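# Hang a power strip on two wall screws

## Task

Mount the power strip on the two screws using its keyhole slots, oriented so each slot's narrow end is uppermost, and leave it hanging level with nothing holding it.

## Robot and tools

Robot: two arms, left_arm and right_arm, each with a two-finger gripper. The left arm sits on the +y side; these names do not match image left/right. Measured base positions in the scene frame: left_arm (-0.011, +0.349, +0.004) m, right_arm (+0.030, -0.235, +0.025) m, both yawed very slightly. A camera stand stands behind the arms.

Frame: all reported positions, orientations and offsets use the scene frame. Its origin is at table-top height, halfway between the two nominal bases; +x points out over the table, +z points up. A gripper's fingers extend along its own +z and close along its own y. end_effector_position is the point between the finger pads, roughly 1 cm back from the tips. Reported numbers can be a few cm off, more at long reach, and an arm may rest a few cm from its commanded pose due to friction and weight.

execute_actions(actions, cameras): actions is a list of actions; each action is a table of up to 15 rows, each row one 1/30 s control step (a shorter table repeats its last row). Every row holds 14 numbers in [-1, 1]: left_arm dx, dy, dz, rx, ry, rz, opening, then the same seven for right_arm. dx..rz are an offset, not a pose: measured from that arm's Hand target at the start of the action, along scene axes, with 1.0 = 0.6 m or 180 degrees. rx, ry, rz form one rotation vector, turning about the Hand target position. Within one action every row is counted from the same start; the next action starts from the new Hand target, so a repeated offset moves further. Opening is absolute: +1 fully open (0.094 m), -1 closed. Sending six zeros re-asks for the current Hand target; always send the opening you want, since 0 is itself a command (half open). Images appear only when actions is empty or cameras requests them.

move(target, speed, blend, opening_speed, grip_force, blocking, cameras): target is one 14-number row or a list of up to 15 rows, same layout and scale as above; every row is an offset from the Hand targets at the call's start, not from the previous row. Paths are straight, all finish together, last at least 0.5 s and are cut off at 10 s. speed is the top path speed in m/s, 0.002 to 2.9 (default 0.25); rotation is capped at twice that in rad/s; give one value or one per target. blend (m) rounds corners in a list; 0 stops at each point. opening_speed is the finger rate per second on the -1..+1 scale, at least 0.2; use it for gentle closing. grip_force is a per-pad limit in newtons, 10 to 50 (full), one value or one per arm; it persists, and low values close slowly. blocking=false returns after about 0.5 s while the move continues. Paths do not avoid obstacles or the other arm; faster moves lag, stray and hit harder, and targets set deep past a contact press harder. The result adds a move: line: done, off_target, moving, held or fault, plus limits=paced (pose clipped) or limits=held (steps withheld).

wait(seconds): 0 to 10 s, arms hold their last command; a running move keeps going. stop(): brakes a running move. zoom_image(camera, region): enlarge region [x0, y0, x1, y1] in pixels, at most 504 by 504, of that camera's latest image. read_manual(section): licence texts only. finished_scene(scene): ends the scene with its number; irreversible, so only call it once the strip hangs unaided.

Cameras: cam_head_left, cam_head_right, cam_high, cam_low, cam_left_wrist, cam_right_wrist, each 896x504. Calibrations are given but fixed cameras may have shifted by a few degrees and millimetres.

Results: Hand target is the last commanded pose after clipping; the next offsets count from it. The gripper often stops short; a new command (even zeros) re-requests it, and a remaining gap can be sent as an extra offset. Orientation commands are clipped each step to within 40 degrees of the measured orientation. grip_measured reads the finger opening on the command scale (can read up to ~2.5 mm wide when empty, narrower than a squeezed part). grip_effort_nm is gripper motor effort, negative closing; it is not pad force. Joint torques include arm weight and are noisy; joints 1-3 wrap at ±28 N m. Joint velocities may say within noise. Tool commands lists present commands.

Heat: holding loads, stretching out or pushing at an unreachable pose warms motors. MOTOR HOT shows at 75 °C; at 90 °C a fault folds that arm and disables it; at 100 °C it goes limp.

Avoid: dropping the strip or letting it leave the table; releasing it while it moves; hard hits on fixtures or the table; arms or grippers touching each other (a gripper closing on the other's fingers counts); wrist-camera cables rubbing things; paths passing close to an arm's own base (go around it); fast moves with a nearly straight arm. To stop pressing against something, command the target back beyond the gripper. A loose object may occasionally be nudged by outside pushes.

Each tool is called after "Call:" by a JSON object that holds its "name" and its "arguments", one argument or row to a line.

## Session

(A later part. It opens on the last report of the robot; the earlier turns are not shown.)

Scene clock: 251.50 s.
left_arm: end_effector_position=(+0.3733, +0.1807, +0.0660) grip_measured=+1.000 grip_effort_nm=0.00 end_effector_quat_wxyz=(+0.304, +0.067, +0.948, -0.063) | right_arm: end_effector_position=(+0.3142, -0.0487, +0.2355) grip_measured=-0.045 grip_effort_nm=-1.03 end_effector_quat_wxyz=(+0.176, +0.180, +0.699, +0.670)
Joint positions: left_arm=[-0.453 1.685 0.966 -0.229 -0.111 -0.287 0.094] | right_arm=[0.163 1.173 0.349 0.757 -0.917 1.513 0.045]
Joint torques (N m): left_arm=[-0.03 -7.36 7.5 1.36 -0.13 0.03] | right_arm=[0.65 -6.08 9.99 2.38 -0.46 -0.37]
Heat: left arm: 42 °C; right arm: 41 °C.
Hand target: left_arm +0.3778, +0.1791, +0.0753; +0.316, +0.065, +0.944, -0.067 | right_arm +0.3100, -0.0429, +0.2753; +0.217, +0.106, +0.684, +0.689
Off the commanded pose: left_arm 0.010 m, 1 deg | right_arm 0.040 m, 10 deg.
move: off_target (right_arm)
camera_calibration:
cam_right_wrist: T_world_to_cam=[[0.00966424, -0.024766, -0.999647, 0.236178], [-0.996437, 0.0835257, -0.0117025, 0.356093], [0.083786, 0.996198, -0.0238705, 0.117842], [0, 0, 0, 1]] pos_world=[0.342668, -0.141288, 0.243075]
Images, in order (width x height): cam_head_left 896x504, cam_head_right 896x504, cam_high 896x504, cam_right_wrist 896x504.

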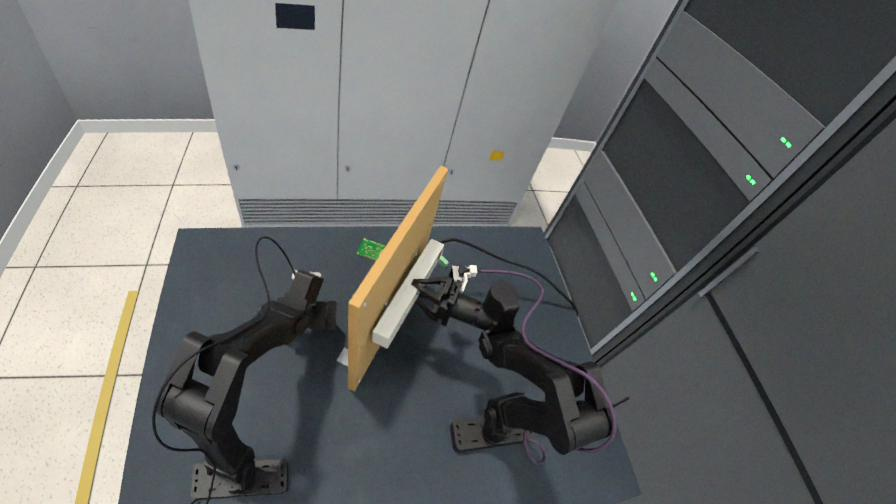

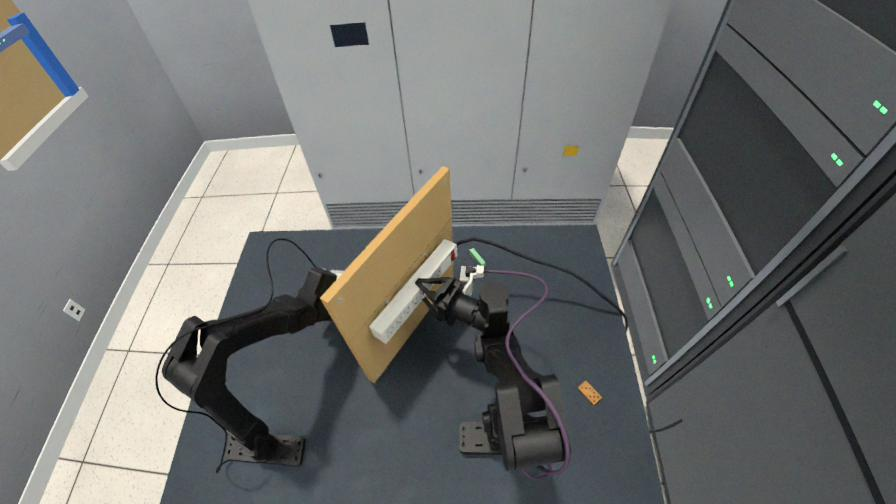

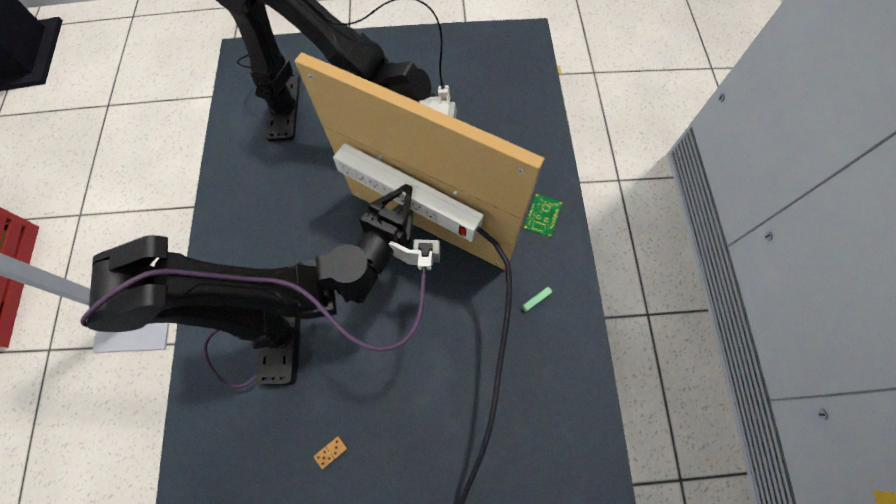

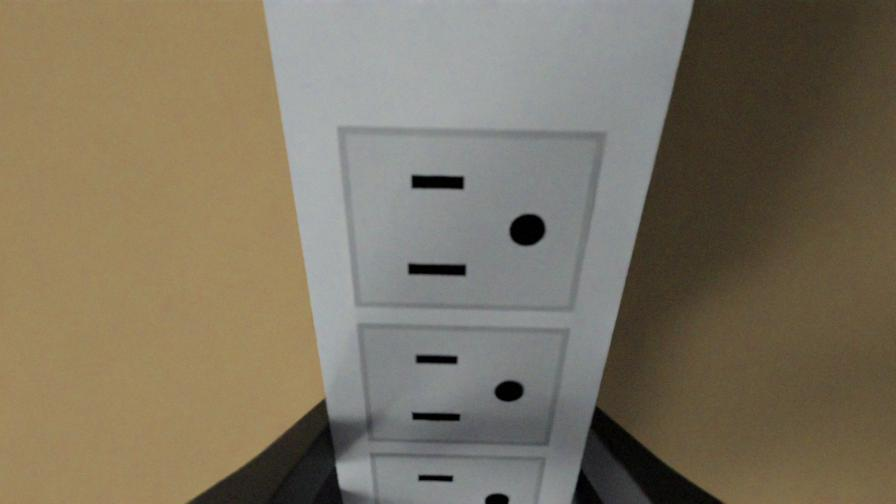

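Call:
{"name": "move", "arguments": {
  "target": [0,0,0,0,0,0,1, 0.0053,-0.0032,0.0367,0.01,-0.0039,0.0069,-0.5],
  "speed": 0.08,
  "cameras": ["cam_high","cam_head_right","cam_head_left","cam_right_wrist"]
}}

Call:
{"name": "zoom_image", "arguments": {
  "camera": "cam_high",
  "region": [320, 120, 500, 250]
}}

Call:
{"name": "zoom_image", "arguments": {
  "camera": "cam_head_right",
  "region": [350, 220, 470, 350]
}}

Call:
{"name": "zoom_image", "arguments": {
  "camera": "cam_head_left",
  "region": [350, 220, 470, 350]
}}

Scene clock: 261.00 s.
left_arm: end_effector_position=(+0.3733, +0.1807, +0.0660) grip_measured=+1.000 grip_effort_nm=0.00 end_effector_quat_wxyz=(+0.304, +0.067, +0.948, -0.063) | right_arm: end_effector_position=(+0.3192, -0.0515, +0.2554) grip_measured=-0.045 grip_effort_nm=-1.03 end_effector_quat_wxyz=(+0.174, +0.179, +0.688, +0.681)
Joint positions: left_arm=[-0.453 1.685 0.966 -0.229 -0.111 -0.287 0.094] | right_arm=[0.143 1.163 0.395 0.749 -0.944 1.561 0.045]
Joint torques (N m): left_arm=[-0.02 -7.36 7.5 1.36 -0.13 0.04] | right_arm=[0.49 -4.97 10.86 2.57 -0.56 -0.29]
Heat: left arm: 42 °C; right arm: 40 °C.
Hand target: left_arm +0.3778, +0.1791, +0.0753; +0.316, +0.065, +0.944, -0.067 | right_arm +0.3132, -0.0448, +0.2973; +0.212, +0.098, +0.673, +0.702
Off the commanded pose: left_arm 0.010 m, 1 deg | right_arm 0.043 m, 11 deg.
move: off_target (right_arm)
camera_calibration:
cam_right_wrist: T_world_to_cam=[[0.0152966, 0.00653842, -0.999862, 0.255769], [-0.996753, 0.0791622, -0.0147314, 0.362165], [0.0790549, 0.99684, 0.00772811, 0.114207], [0, 0, 0, 1]] pos_world=[0.348048, -0.144188, 0.260186]
Images, in order (width x height): cam_head_left 896x504, cam_head_right 896x504, cam_high 896x504, cam_right_wrist 896x504.

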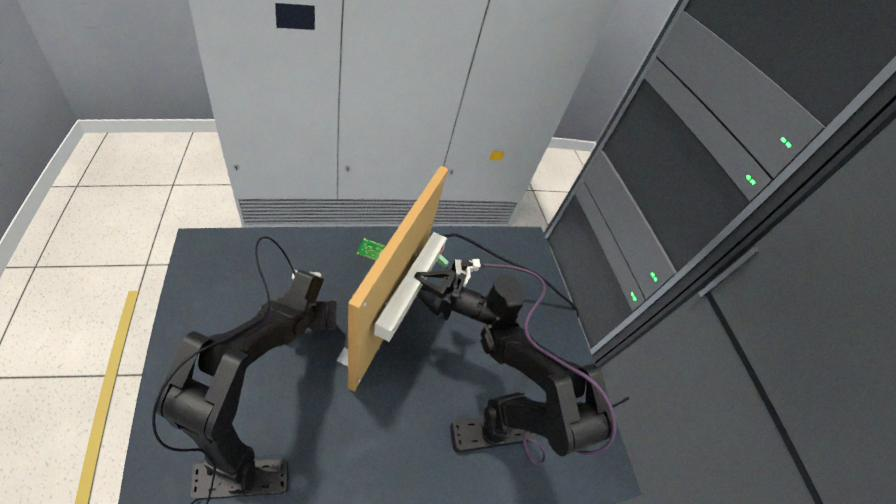

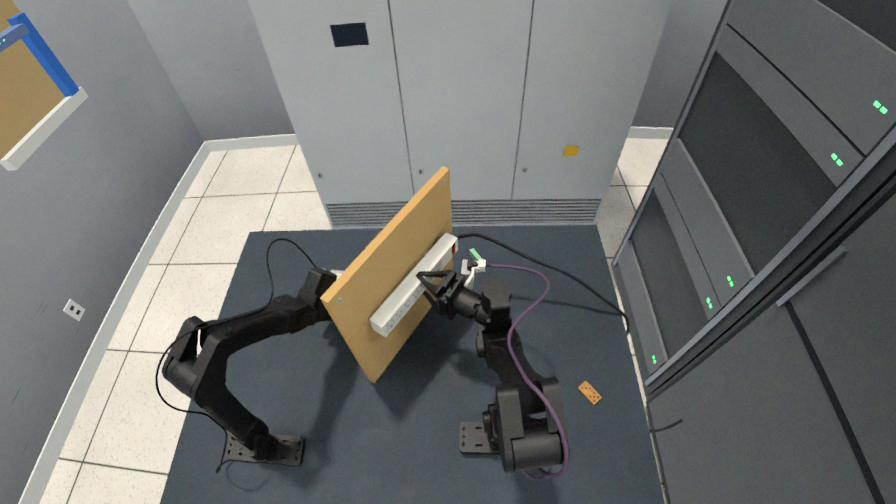

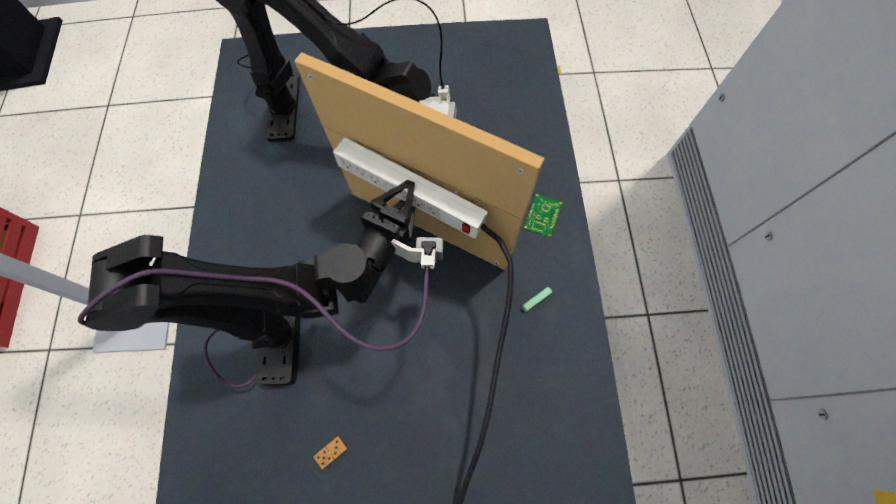

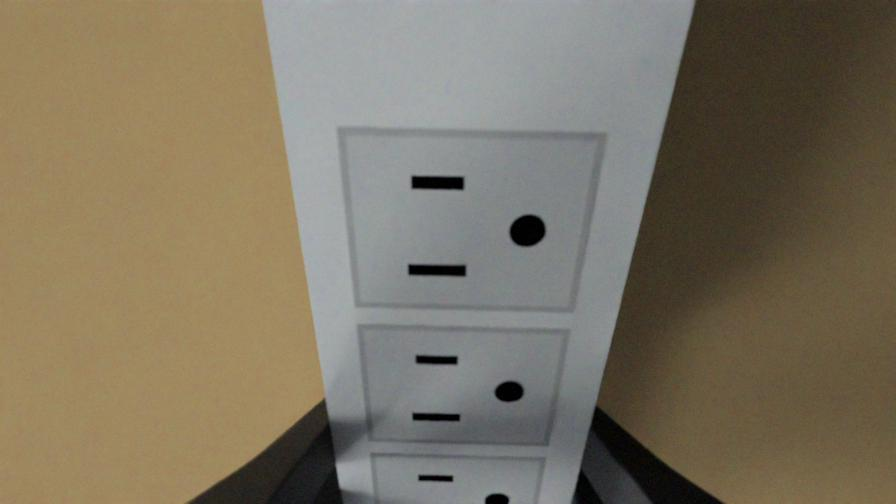

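Scaled by 2.800 from the camera's 896x504 image, which has a finer 1280x720 frame.

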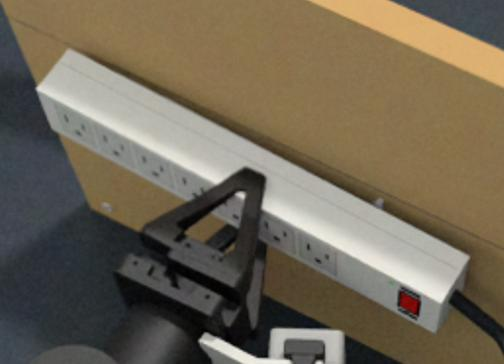

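Scaled by 3.877 from the camera's 896x504 image, which has a finer 1280x720 frame.

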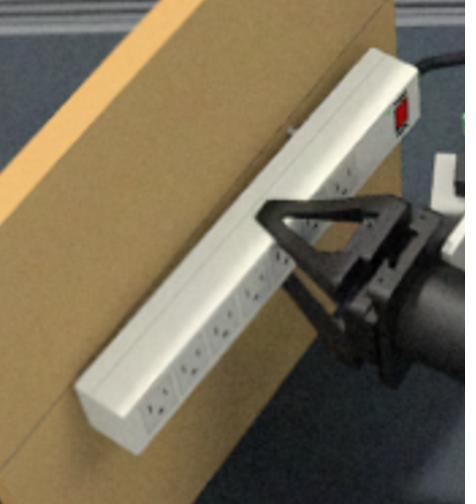

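Scaled by 3.877 from the camera's 896x504 image, which has a finer 1280x720 frame.

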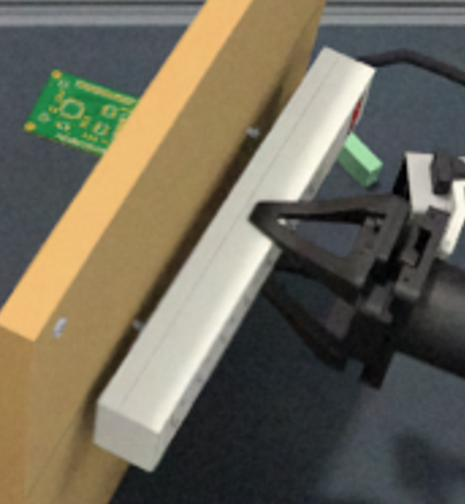

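Call:
{"name": "move", "arguments": {
  "target": [0,0,0,0,0,0,1, 0.005,0.0146,0,0,0,0.0056,-0.5],
  "speed": 0.04,
  "cameras": ["cam_high","cam_head_left","cam_right_wrist"]
}}

Call:
{"name": "zoom_image", "arguments": {
  "camera": "cam_high",
  "region": [320, 120, 500, 250]
}}

Call:
{"name": "zoom_image", "arguments": {
  "camera": "cam_head_left",
  "region": [350, 220, 470, 350]
}}

Scene clock: 271.27 s.
left_arm: end_effector_position=(+0.3733, +0.1807, +0.0660) grip_measured=+1.000 grip_effort_nm=0.00 end_effector_quat_wxyz=(+0.304, +0.067, +0.948, -0.063) | right_arm: end_effector_position=(+0.3196, -0.0473, +0.2585) grip_measured=-0.045 grip_effort_nm=-1.03 end_effector_quat_wxyz=(+0.170, +0.174, +0.688, +0.683)
Joint positions: left_arm=[-0.453 1.685 0.966 -0.229 -0.111 -0.287 0.094] | right_arm=[0.156 1.172 0.41 0.749 -0.945 1.563 0.045]
Joint torques (N m): left_arm=[-0.02 -7.36 7.51 1.36 -0.13 0.03] | right_arm=[1.88 -3.1 11.15 2.64 -0.5 -0.31]
Motor temperatures (°C): left_arm=[26 32 42 39 28 27 27] | right_arm=[29 28 40 41 26 25 25]
Heat: left arm: 42 °C; right arm: 41 °C.
Hand target: left_arm +0.3778, +0.1791, +0.0753; +0.316, +0.065, +0.944, -0.067 | right_arm +0.3161, -0.0361, +0.2973; +0.206, +0.092, +0.673, +0.704
Off the commanded pose: left_arm 0.010 m, 1 deg | right_arm 0.041 m, 11 deg.
move: off_target (right_arm)
camera_calibration:
cam_right_wrist: T_world_to_cam=[[0.0188064, 0.00821968, -0.999789, 0.257793], [-0.997712, 0.0650983, -0.0182322, 0.362811], [0.0649348, 0.997845, 0.00942514, 0.114033], [0, 0, 0, 1]] pos_world=[0.349728, -0.139524, 0.263279]
Images, in order (width x height): cam_head_left 896x504, cam_high 896x504, cam_right_wrist 896x504.

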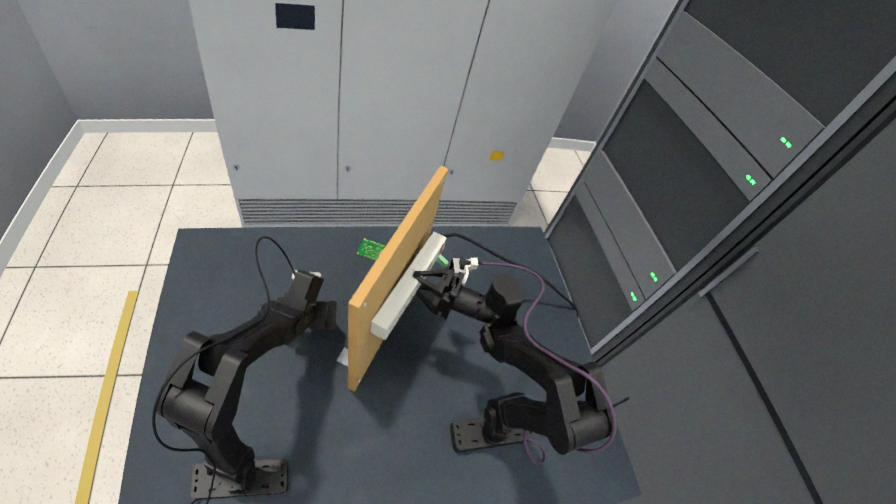

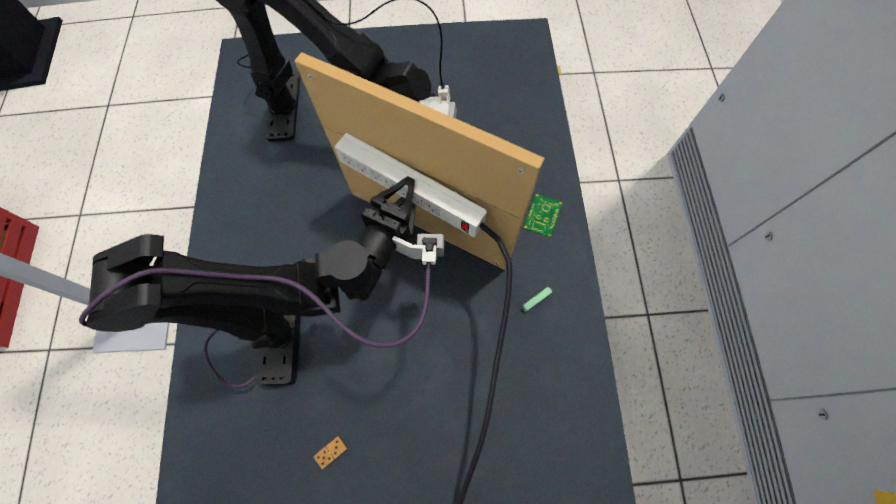

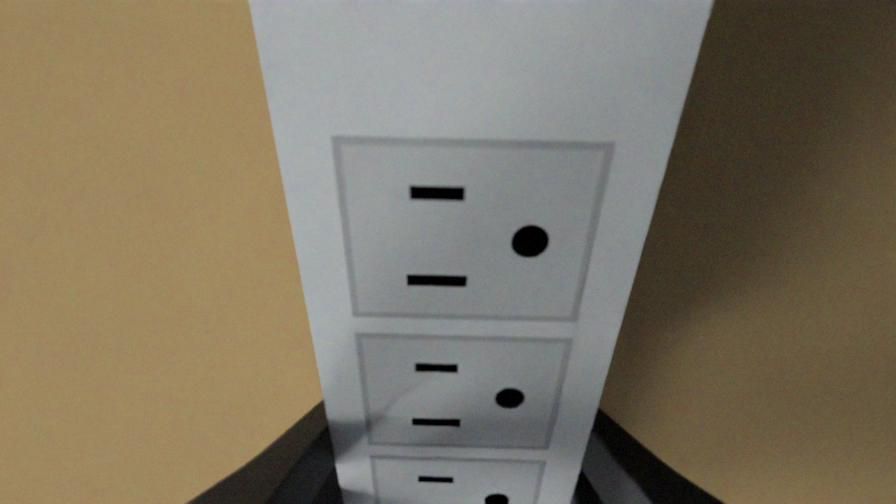

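Scaled by 2.800 from the camera's 896x504 image, which has a finer 1280x720 frame.

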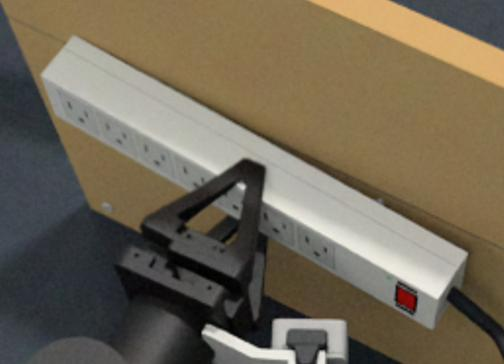

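Scaled by 3.877 from the camera's 896x504 image, which has a finer 1280x720 frame.

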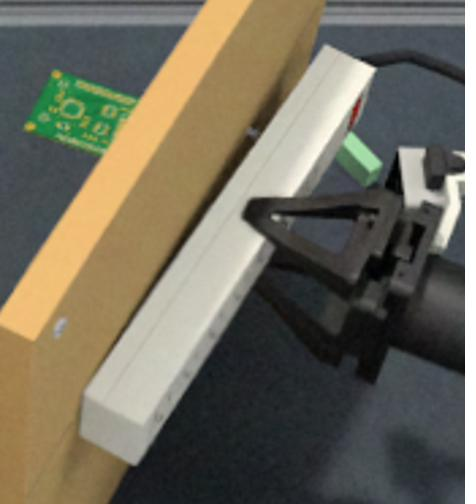

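Call:
{"name": "move", "arguments": {
  "target": [0,0,0,0,0,0,1, 0.0087,0.0142,-0.0065,0,0,0.0083,-0.5],
  "speed": 0.04,
  "cameras": ["cam_high","cam_head_left","cam_right_wrist"]
}}

Call:
{"name": "zoom_image", "arguments": {
  "camera": "cam_high",
  "region": [320, 120, 500, 250]
}}

Call:
{"name": "zoom_image", "arguments": {
  "camera": "cam_head_left",
  "region": [350, 220, 470, 350]
}}

Scene clock: 278.40 s.
left_arm: end_effector_position=(+0.3733, +0.1807, +0.0660) grip_measured=+1.000 grip_effort_nm=0.00 end_effector_quat_wxyz=(+0.304, +0.067, +0.948, -0.063) | right_arm: end_effector_position=(+0.3235, -0.0434, +0.2574) grip_measured=-0.045 grip_effort_nm=-1.03 end_effector_quat_wxyz=(+0.158, +0.165, +0.689, +0.687)
Joint positions: left_arm=[-0.453 1.685 0.966 -0.229 -0.111 -0.287 0.094] | right_arm=[0.157 1.225 0.43 0.786 -0.973 1.572 0.045]
Joint torques (N m): left_arm=[-0.03 -7.38 7.5 1.36 -0.13 0.04] | right_arm=[3.74 -3.23 10.84 2.69 -0.23 -0.38]
Heat: left arm: 42 °C; right arm: 41 °C.
Hand target: left_arm +0.3778, +0.1791, +0.0753; +0.316, +0.065, +0.944, -0.067 | right_arm +0.3213, -0.0275, +0.2934; +0.197, +0.083, +0.675, +0.707
Off the commanded pose: left_arm 0.010 m, 1 deg | right_arm 0.039 m, 11 deg.
move: off_target (right_arm)
camera_calibration:
cam_right_wrist: T_world_to_cam=[[0.0148473, 0.0140061, -0.999792, 0.258134], [-0.999254, 0.035863, -0.0143369, 0.364639], [0.0356547, 0.999259, 0.0145281, 0.118202], [0, 0, 0, 1]] pos_world=[0.35632, -0.134807, 0.261591]
Images, in order (width x height): cam_head_left 896x504, cam_high 896x504, cam_right_wrist 896x504.

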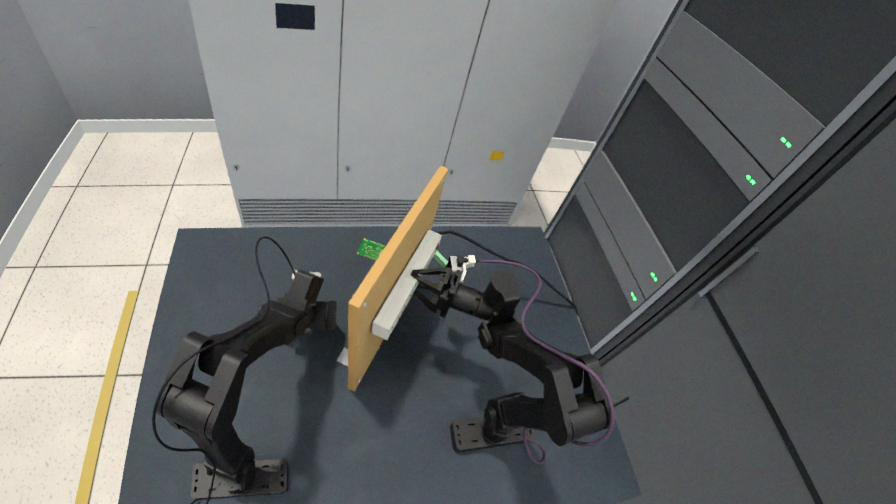

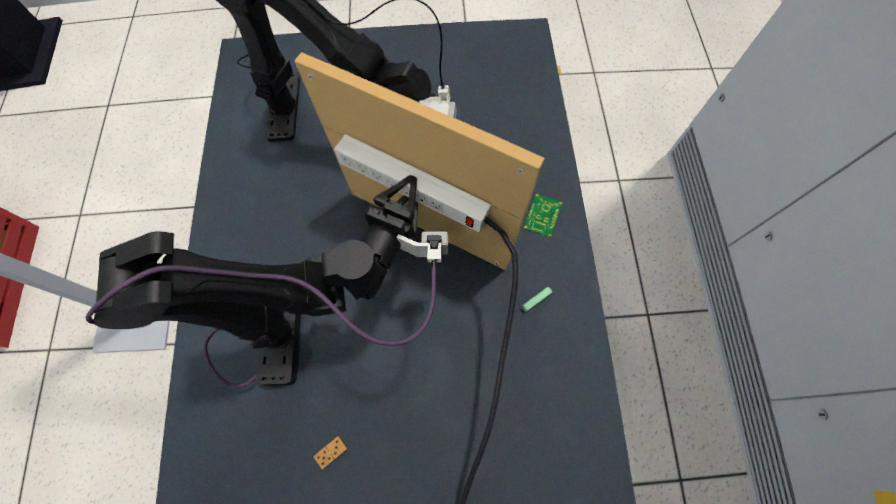

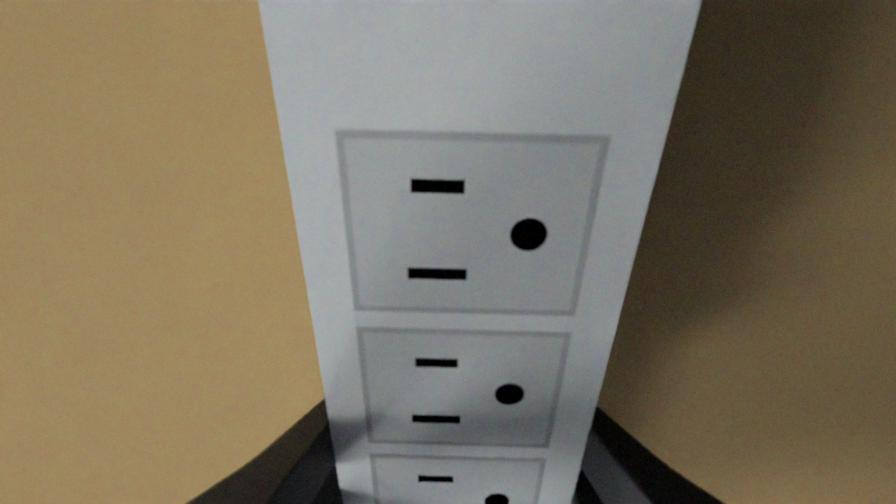

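Scaled by 2.800 from the camera's 896x504 image, which has a finer 1280x720 frame.

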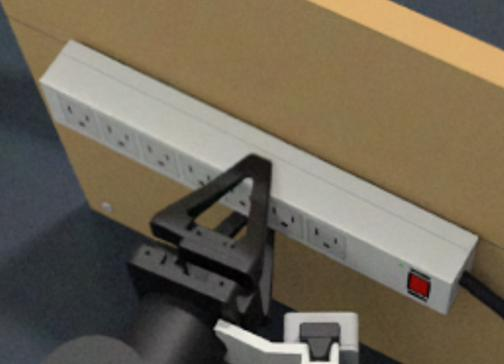

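Scaled by 3.877 from the camera's 896x504 image, which has a finer 1280x720 frame.

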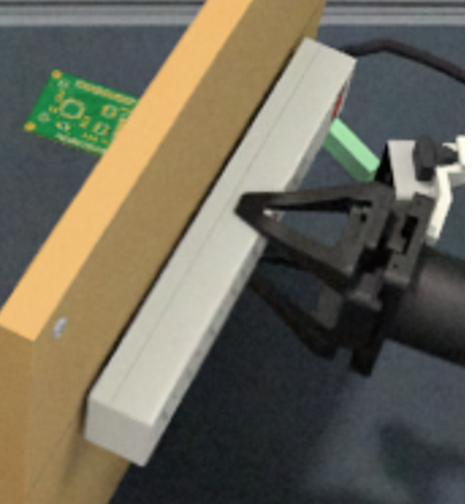

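Call:
{"name": "move", "arguments": {
  "target": [0,0,0,0,0,0,1, 0.0026,0.0043,-0.0075,-0.0029,-0.0047,0,-0.5],
  "speed": 0.03,
  "cameras": ["cam_high","cam_head_left","cam_right_wrist"]
}}

Call:
{"name": "zoom_image", "arguments": {
  "camera": "cam_head_left",
  "region": [350, 220, 470, 350]
}}

Scene clock: 281.80 s.
left_arm: end_effector_position=(+0.3733, +0.1807, +0.0660) grip_measured=+1.000 grip_effort_nm=0.00 end_effector_quat_wxyz=(+0.304, +0.067, +0.948, -0.063) | right_arm: end_effector_position=(+0.3238, -0.0433, +0.2573) grip_measured=-0.045 grip_effort_nm=-1.03 end_effector_quat_wxyz=(+0.158, +0.162, +0.689, +0.689)
Joint positions: left_arm=[-0.453 1.685 0.966 -0.229 -0.111 -0.287 0.094] | right_arm=[0.155 1.234 0.43 0.801 -0.98 1.574 0.045]
Joint torques (N m): left_arm=[-0.03 -7.36 7.49 1.36 -0.13 0.03] | right_arm=[4.67 -2.21 10.55 2.74 -0.08 -0.6]
Heat: left arm: 42 °C; right arm: 42 °C.
Hand target: left_arm +0.3778, +0.1791, +0.0753; +0.316, +0.065, +0.944, -0.067 | right_arm +0.3230, -0.0250, +0.2889; +0.203, +0.077, +0.676, +0.704
Off the commanded pose: left_arm 0.010 m, 1 deg | right_arm 0.037 m, 11 deg.
move: off_target (right_arm)
camera_calibration:
cam_right_wrist: T_world_to_cam=[[0.0190345, 0.0156388, -0.999697, 0.256611], [-0.999337, 0.0313304, -0.0185375, 0.365828], [0.031031, 0.999387, 0.0162248, 0.11912], [0, 0, 0, 1]] pos_world=[0.357005, -0.134522, 0.261382]
Images, in order (width x height): cam_head_left 896x504, cam_high 896x504, cam_right_wrist 896x504.

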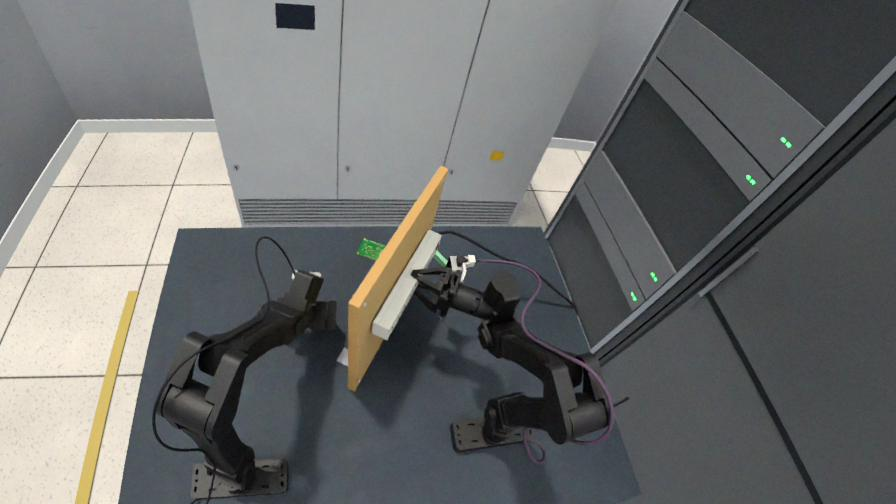

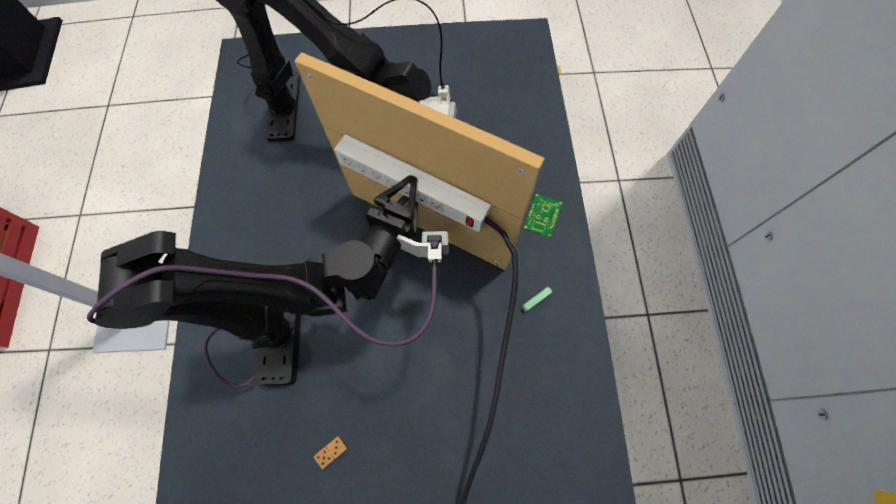

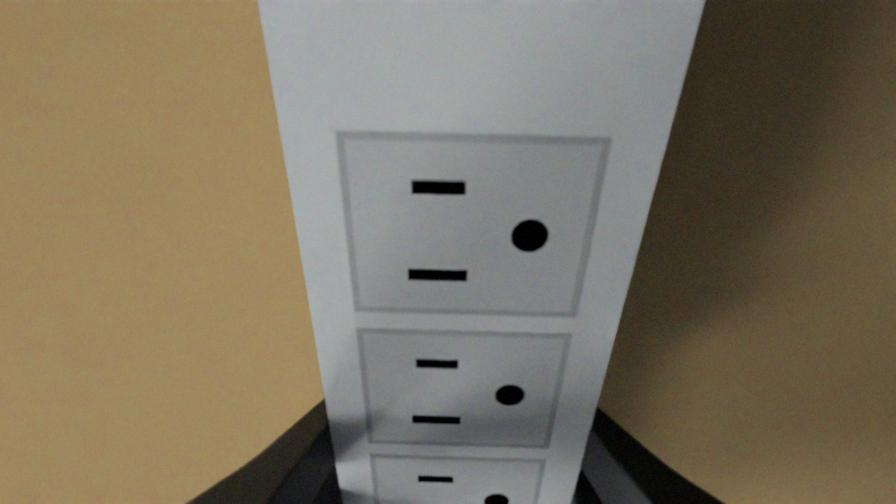

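Scaled by 3.877 from the camera's 896x504 image, which has a finer 1280x720 frame.

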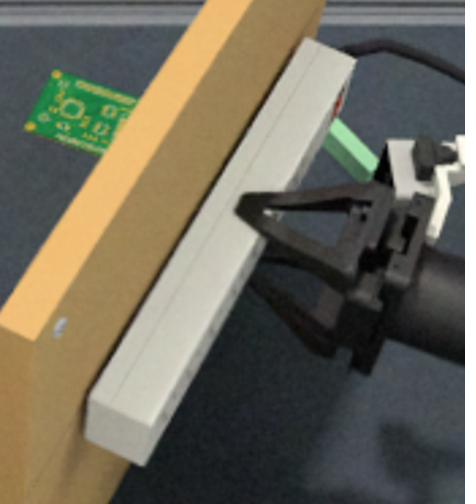

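Call:
{"name": "move", "arguments": {
  "target": [0,0,0,0,0,0,1, 0.0,0.0,-0.0133,0,0,0,-0.5],
  "speed": 0.03,
  "cameras": []
}}

Scene clock: 283.50 s.
left_arm: end_effector_position=(+0.3733, +0.1807, +0.0660) grip_measured=+1.000 grip_effort_nm=0.00 end_effector_quat_wxyz=(+0.304, +0.067, +0.948, -0.063) | right_arm: end_effector_position=(+0.3239, -0.0432, +0.2571) grip_measured=-0.045 grip_effort_nm=-1.03 end_effector_quat_wxyz=(+0.155, +0.157, +0.688, +0.692)
Joint positions: left_arm=[-0.453 1.685 0.966 -0.229 -0.111 -0.287 0.094] | right_arm=[0.149 1.252 0.43 0.831 -0.997 1.582 0.045]
Joint torques (N m): left_arm=[-0.03 -7.36 7.49 1.36 -0.13 0.04] | right_arm=[5.14 -2.06 9.03 2.69 0.07 -0.66]
Heat: left arm: 42 °C; right arm: 42 °C.
Hand target: left_arm +0.3778, +0.1791, +0.0753; +0.316, +0.065, +0.944, -0.067 | right_arm +0.3229, -0.0250, +0.2809; +0.202, +0.077, +0.676, +0.704
Off the commanded pose: left_arm 0.010 m, 1 deg | right_arm 0.030 m, 11 deg.
move: off_target (right_arm)
No camera images: "cameras" was empty.

Call:
{"name": "execute_actions", "arguments": {
  "actions": [],
  "cameras": ["cam_high","cam_head_left","cam_head_right","cam_right_wrist"]
}}

Call:
{"name": "zoom_image", "arguments": {
  "camera": "cam_high",
  "region": [310, 110, 390, 170]
}}

Call:
{"name": "zoom_image", "arguments": {
  "camera": "cam_high",
  "region": [450, 170, 530, 230]
}}

Call:
{"name": "zoom_image", "arguments": {
  "camera": "cam_head_right",
  "region": [350, 220, 470, 350]
}}

Call:
{"name": "zoom_image", "arguments": {
  "camera": "cam_head_left",
  "region": [350, 220, 450, 350]
}}

Scene clock: 287.50 s.
left_arm: end_effector_position=(+0.3733, +0.1807, +0.0660) grip_measured=+1.000 grip_effort_nm=0.00 end_effector_quat_wxyz=(+0.304, +0.067, +0.948, -0.063) | right_arm: end_effector_position=(+0.3239, -0.0432, +0.2571) grip_measured=-0.045 grip_effort_nm=-1.03 end_effector_quat_wxyz=(+0.155, +0.157, +0.688, +0.692)
Joint positions: left_arm=[-0.453 1.685 0.966 -0.229 -0.111 -0.287 0.094] | right_arm=[0.149 1.252 0.43 0.831 -0.997 1.582 0.045]
Joint velocities: within noise
Joint torques (N m): left_arm=[-0.03 -7.38 7.49 1.36 -0.13 0.04] | right_arm=[5.3 -1.96 9.14 2.71 0.07 -0.66]
Motor temperatures (°C): left_arm=[26 32 42 39 28 27 27] | right_arm=[30 28 41 42 26 26 25]
Heat: left arm: 42 °C; right arm: 42 °C.
Hand target: left_arm +0.3778, +0.1791, +0.0753; +0.316, +0.065, +0.944, -0.067 | right_arm +0.3229, -0.0250, +0.2809; +0.202, +0.077, +0.676, +0.704
Tool commands: left_gripper/opening=+1.0 right_gripper/opening=-0.5
Off the commanded pose: left_arm 0.010 m, 1 deg | right_arm 0.030 m, 11 deg.
camera_calibration:
cam_right_wrist: T_world_to_cam=[[0.0237389, 0.0211803, -0.999494, 0.255173], [-0.999549, 0.0189052, -0.0233396, 0.366746], [0.0184013, 0.999597, 0.0216195, 0.121677], [0, 0, 0, 1]] pos_world=[0.358284, -0.133966, 0.260973]
Images, in order (width x height): cam_head_left 896x504, cam_head_right 896x504, cam_high 896x504, cam_right_wrist 896x504.

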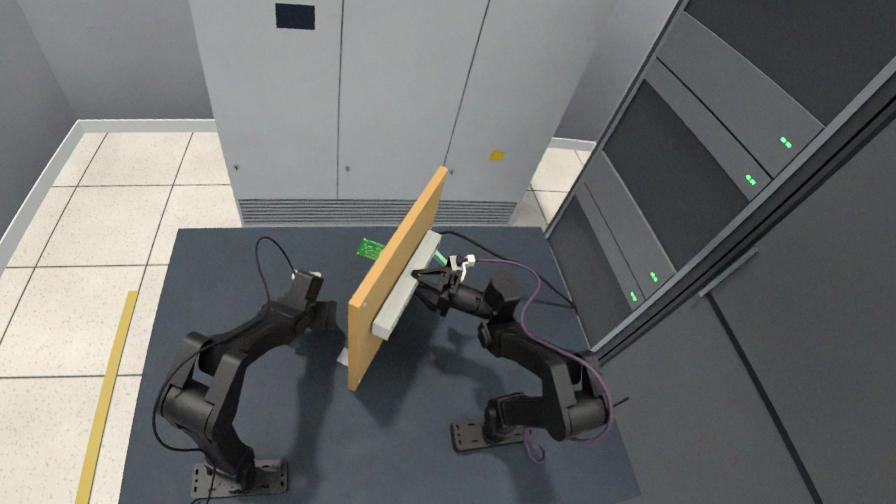

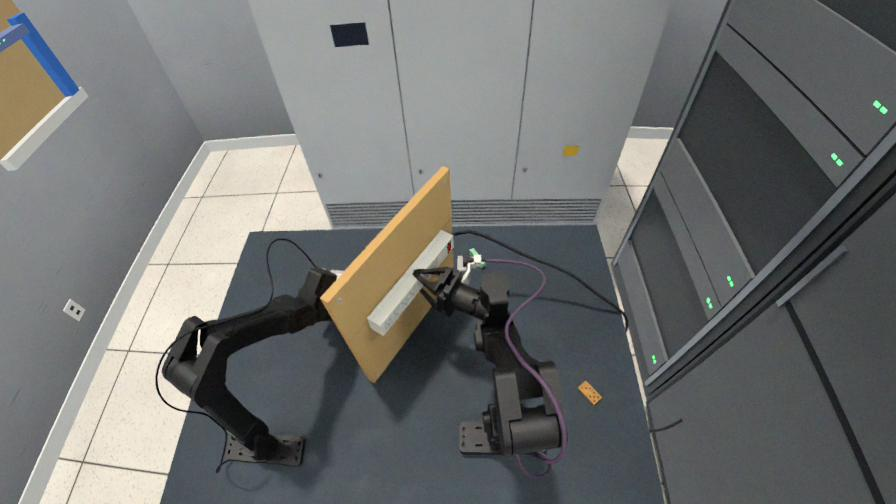

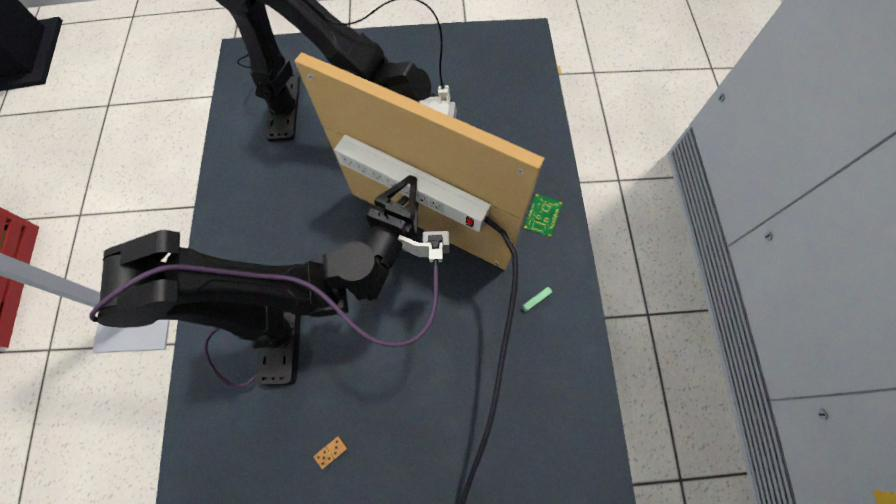

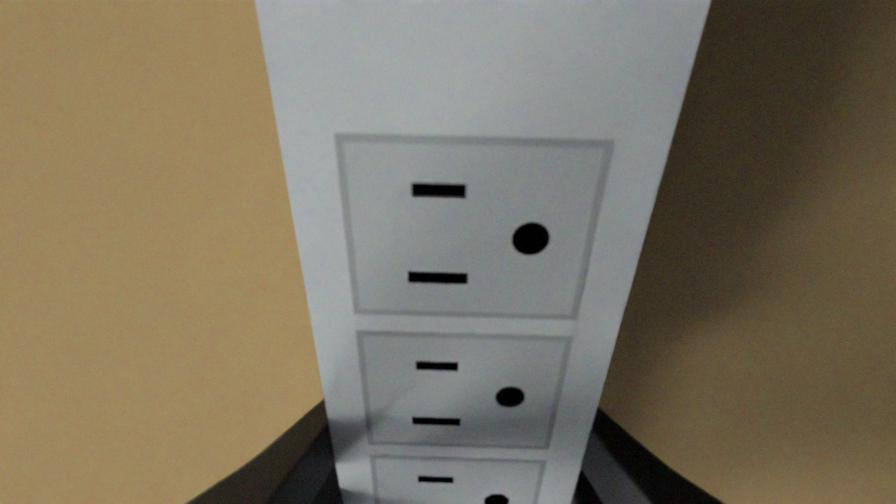

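Scaled by 6.300 from the camera's 896x504 image, which has a finer 1280x720 frame.

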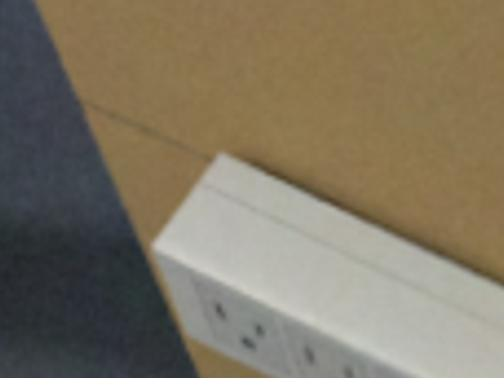

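Scaled by 6.300 from the camera's 896x504 image, which has a finer 1280x720 frame.

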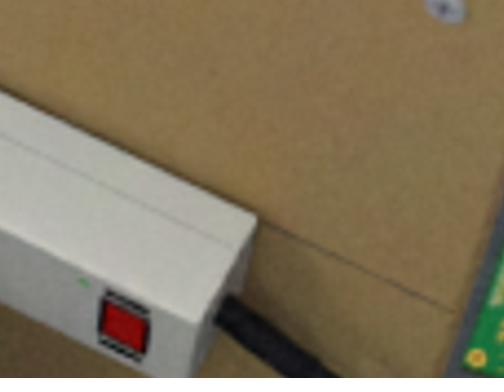

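Scaled by 3.877 from the camera's 896x504 image, which has a finer 1280x720 frame.

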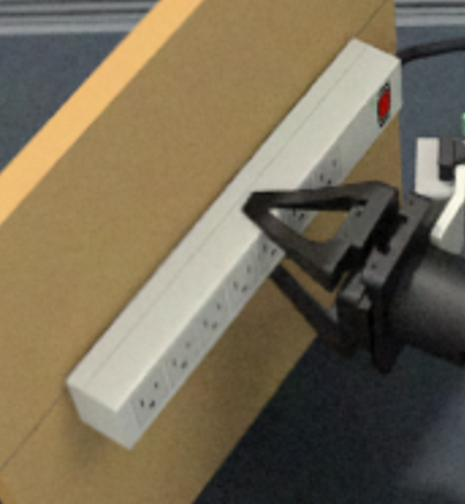

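Scaled by 3.877 from the camera's 896x504 image, which has a finer 1280x720 frame.

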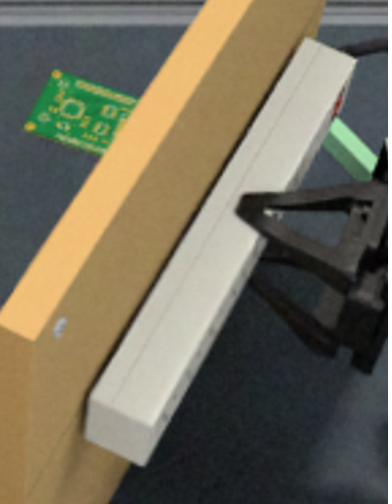

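Call:
{"name": "zoom_image", "arguments": {
  "camera": "cam_head_left",
  "region": [352, 300, 402, 350]
}}

Call:
{"name": "zoom_image", "arguments": {
  "camera": "cam_head_left",
  "region": [405, 205, 455, 255]
}}

Call:
{"name": "zoom_image", "arguments": {
  "camera": "cam_head_right",
  "region": [345, 295, 395, 345]
}}

Call:
{"name": "zoom_image", "arguments": {
  "camera": "cam_head_right",
  "region": [415, 210, 465, 260]
}}

Scaled by 10.080 from the camera's 896x504 image, which has a finer 1280x720 frame.

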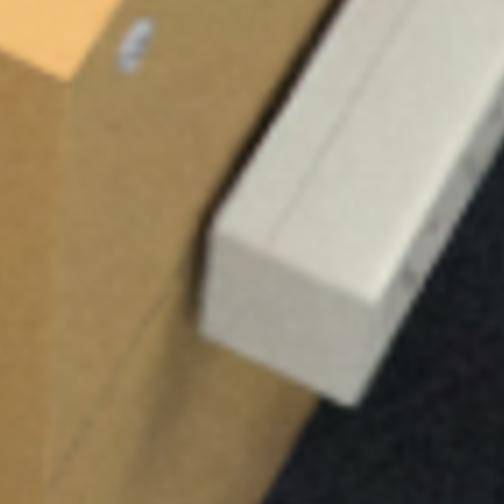

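Scaled by 10.080 from the camera's 896x504 image, which has a finer 1280x720 frame.

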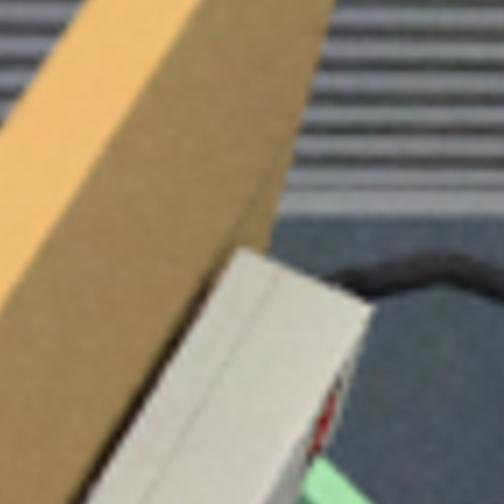

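Scaled by 10.080 from the camera's 896x504 image, which has a finer 1280x720 frame.

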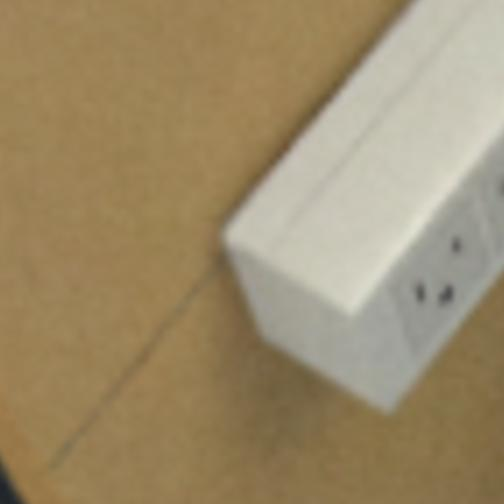

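Scaled by 10.080 from the camera's 896x504 image, which has a finer 1280x720 frame.

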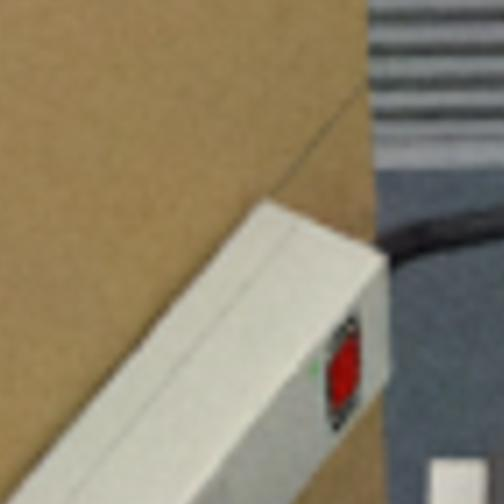

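Call:
{"name": "move", "arguments": {
  "target": [0,0,0,0,0,0,1, -0.0147,-0.0257,0.0275,0,0,0,-0.5],
  "speed": 0.05,
  "cameras": ["cam_right_wrist"]
}}

Scene clock: 302.27 s.
left_arm: end_effector_position=(+0.3733, +0.1807, +0.0660) grip_measured=+1.000 grip_effort_nm=0.00 end_effector_quat_wxyz=(+0.304, +0.067, +0.948, -0.063) | right_arm: end_effector_position=(+0.3210, -0.0445, +0.2593) grip_measured=-0.045 grip_effort_nm=-1.03 end_effector_quat_wxyz=(+0.158, +0.154, +0.690, +0.689)
Joint positions: left_arm=[-0.453 1.685 0.966 -0.229 -0.111 -0.287 0.094] | right_arm=[0.146 1.222 0.43 0.793 -0.999 1.565 0.045]
Joint torques (N m): left_arm=[-0.03 -7.36 7.5 1.36 -0.13 0.04] | right_arm=[0.4 -6.52 9.89 2.42 -0.44 -0.4]
Heat: left arm: 42 °C; right arm: 43 °C.
Hand target: left_arm +0.3778, +0.1791, +0.0753; +0.316, +0.065, +0.944, -0.067 | right_arm +0.3141, -0.0404, +0.2973; +0.202, +0.077, +0.676, +0.704
Off the commanded pose: left_arm 0.010 m, 1 deg | right_arm 0.039 m, 10 deg.
move: off_target (right_arm)
camera_calibration:
cam_right_wrist: T_world_to_cam=[[0.0301938, 0.0124988, -0.999466, 0.25498], [-0.999339, 0.0206474, -0.0299317, 0.365632], [0.0202623, 0.999709, 0.013114, 0.124636], [0, 0, 0, 1]] pos_world=[0.355166, -0.135336, 0.264154]
Images, in order (width x height): cam_right_wrist 896x504.

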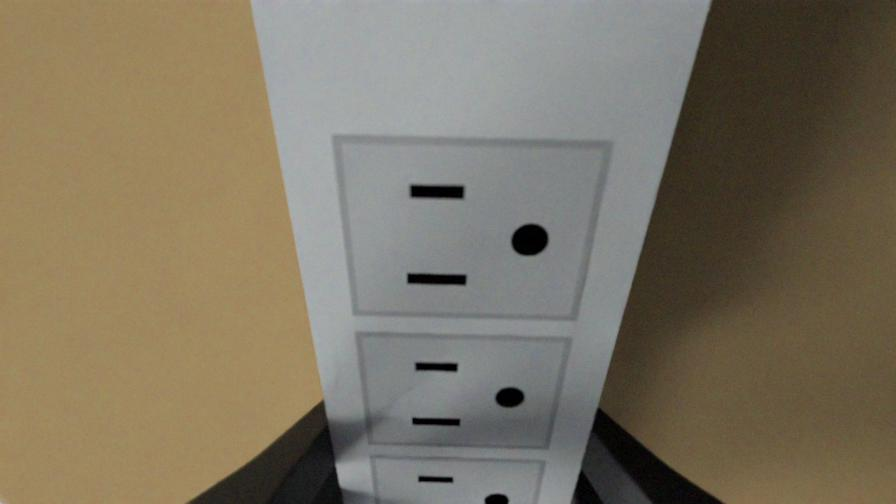

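Call:
{"name": "move", "arguments": {
  "target": [0,0,0,0,0,0,1, 0,0,-0.01,0,0,0,-0.5],
  "speed": 0.04,
  "cameras": []
}}

Scene clock: 304.00 s.
left_arm: end_effector_position=(+0.3733, +0.1807, +0.0660) grip_measured=+1.000 grip_effort_nm=0.00 end_effector_quat_wxyz=(+0.304, +0.067, +0.948, -0.063) | right_arm: end_effector_position=(+0.3206, -0.0446, +0.2598) grip_measured=-0.045 grip_effort_nm=-1.03 end_effector_quat_wxyz=(+0.160, +0.152, +0.690, +0.689)
Joint positions: left_arm=[-0.453 1.685 0.966 -0.229 -0.111 -0.287 0.094] | right_arm=[0.146 1.219 0.43 0.79 -0.999 1.56 0.045]
Joint torques (N m): left_arm=[-0.02 -7.35 7.5 1.36 -0.13 0.03] | right_arm=[0.28 -5.16 8.51 2.57 -0.43 -0.4]
Heat: left arm: 42 °C; right arm: 43 °C.
Hand target: left_arm +0.3778, +0.1791, +0.0753; +0.316, +0.065, +0.944, -0.067 | right_arm +0.3140, -0.0404, +0.2914; +0.202, +0.077, +0.676, +0.704
Off the commanded pose: left_arm 0.010 m, 1 deg | right_arm 0.033 m, 10 deg.
move: off_target (right_arm)
No camera images: "cameras" was empty.


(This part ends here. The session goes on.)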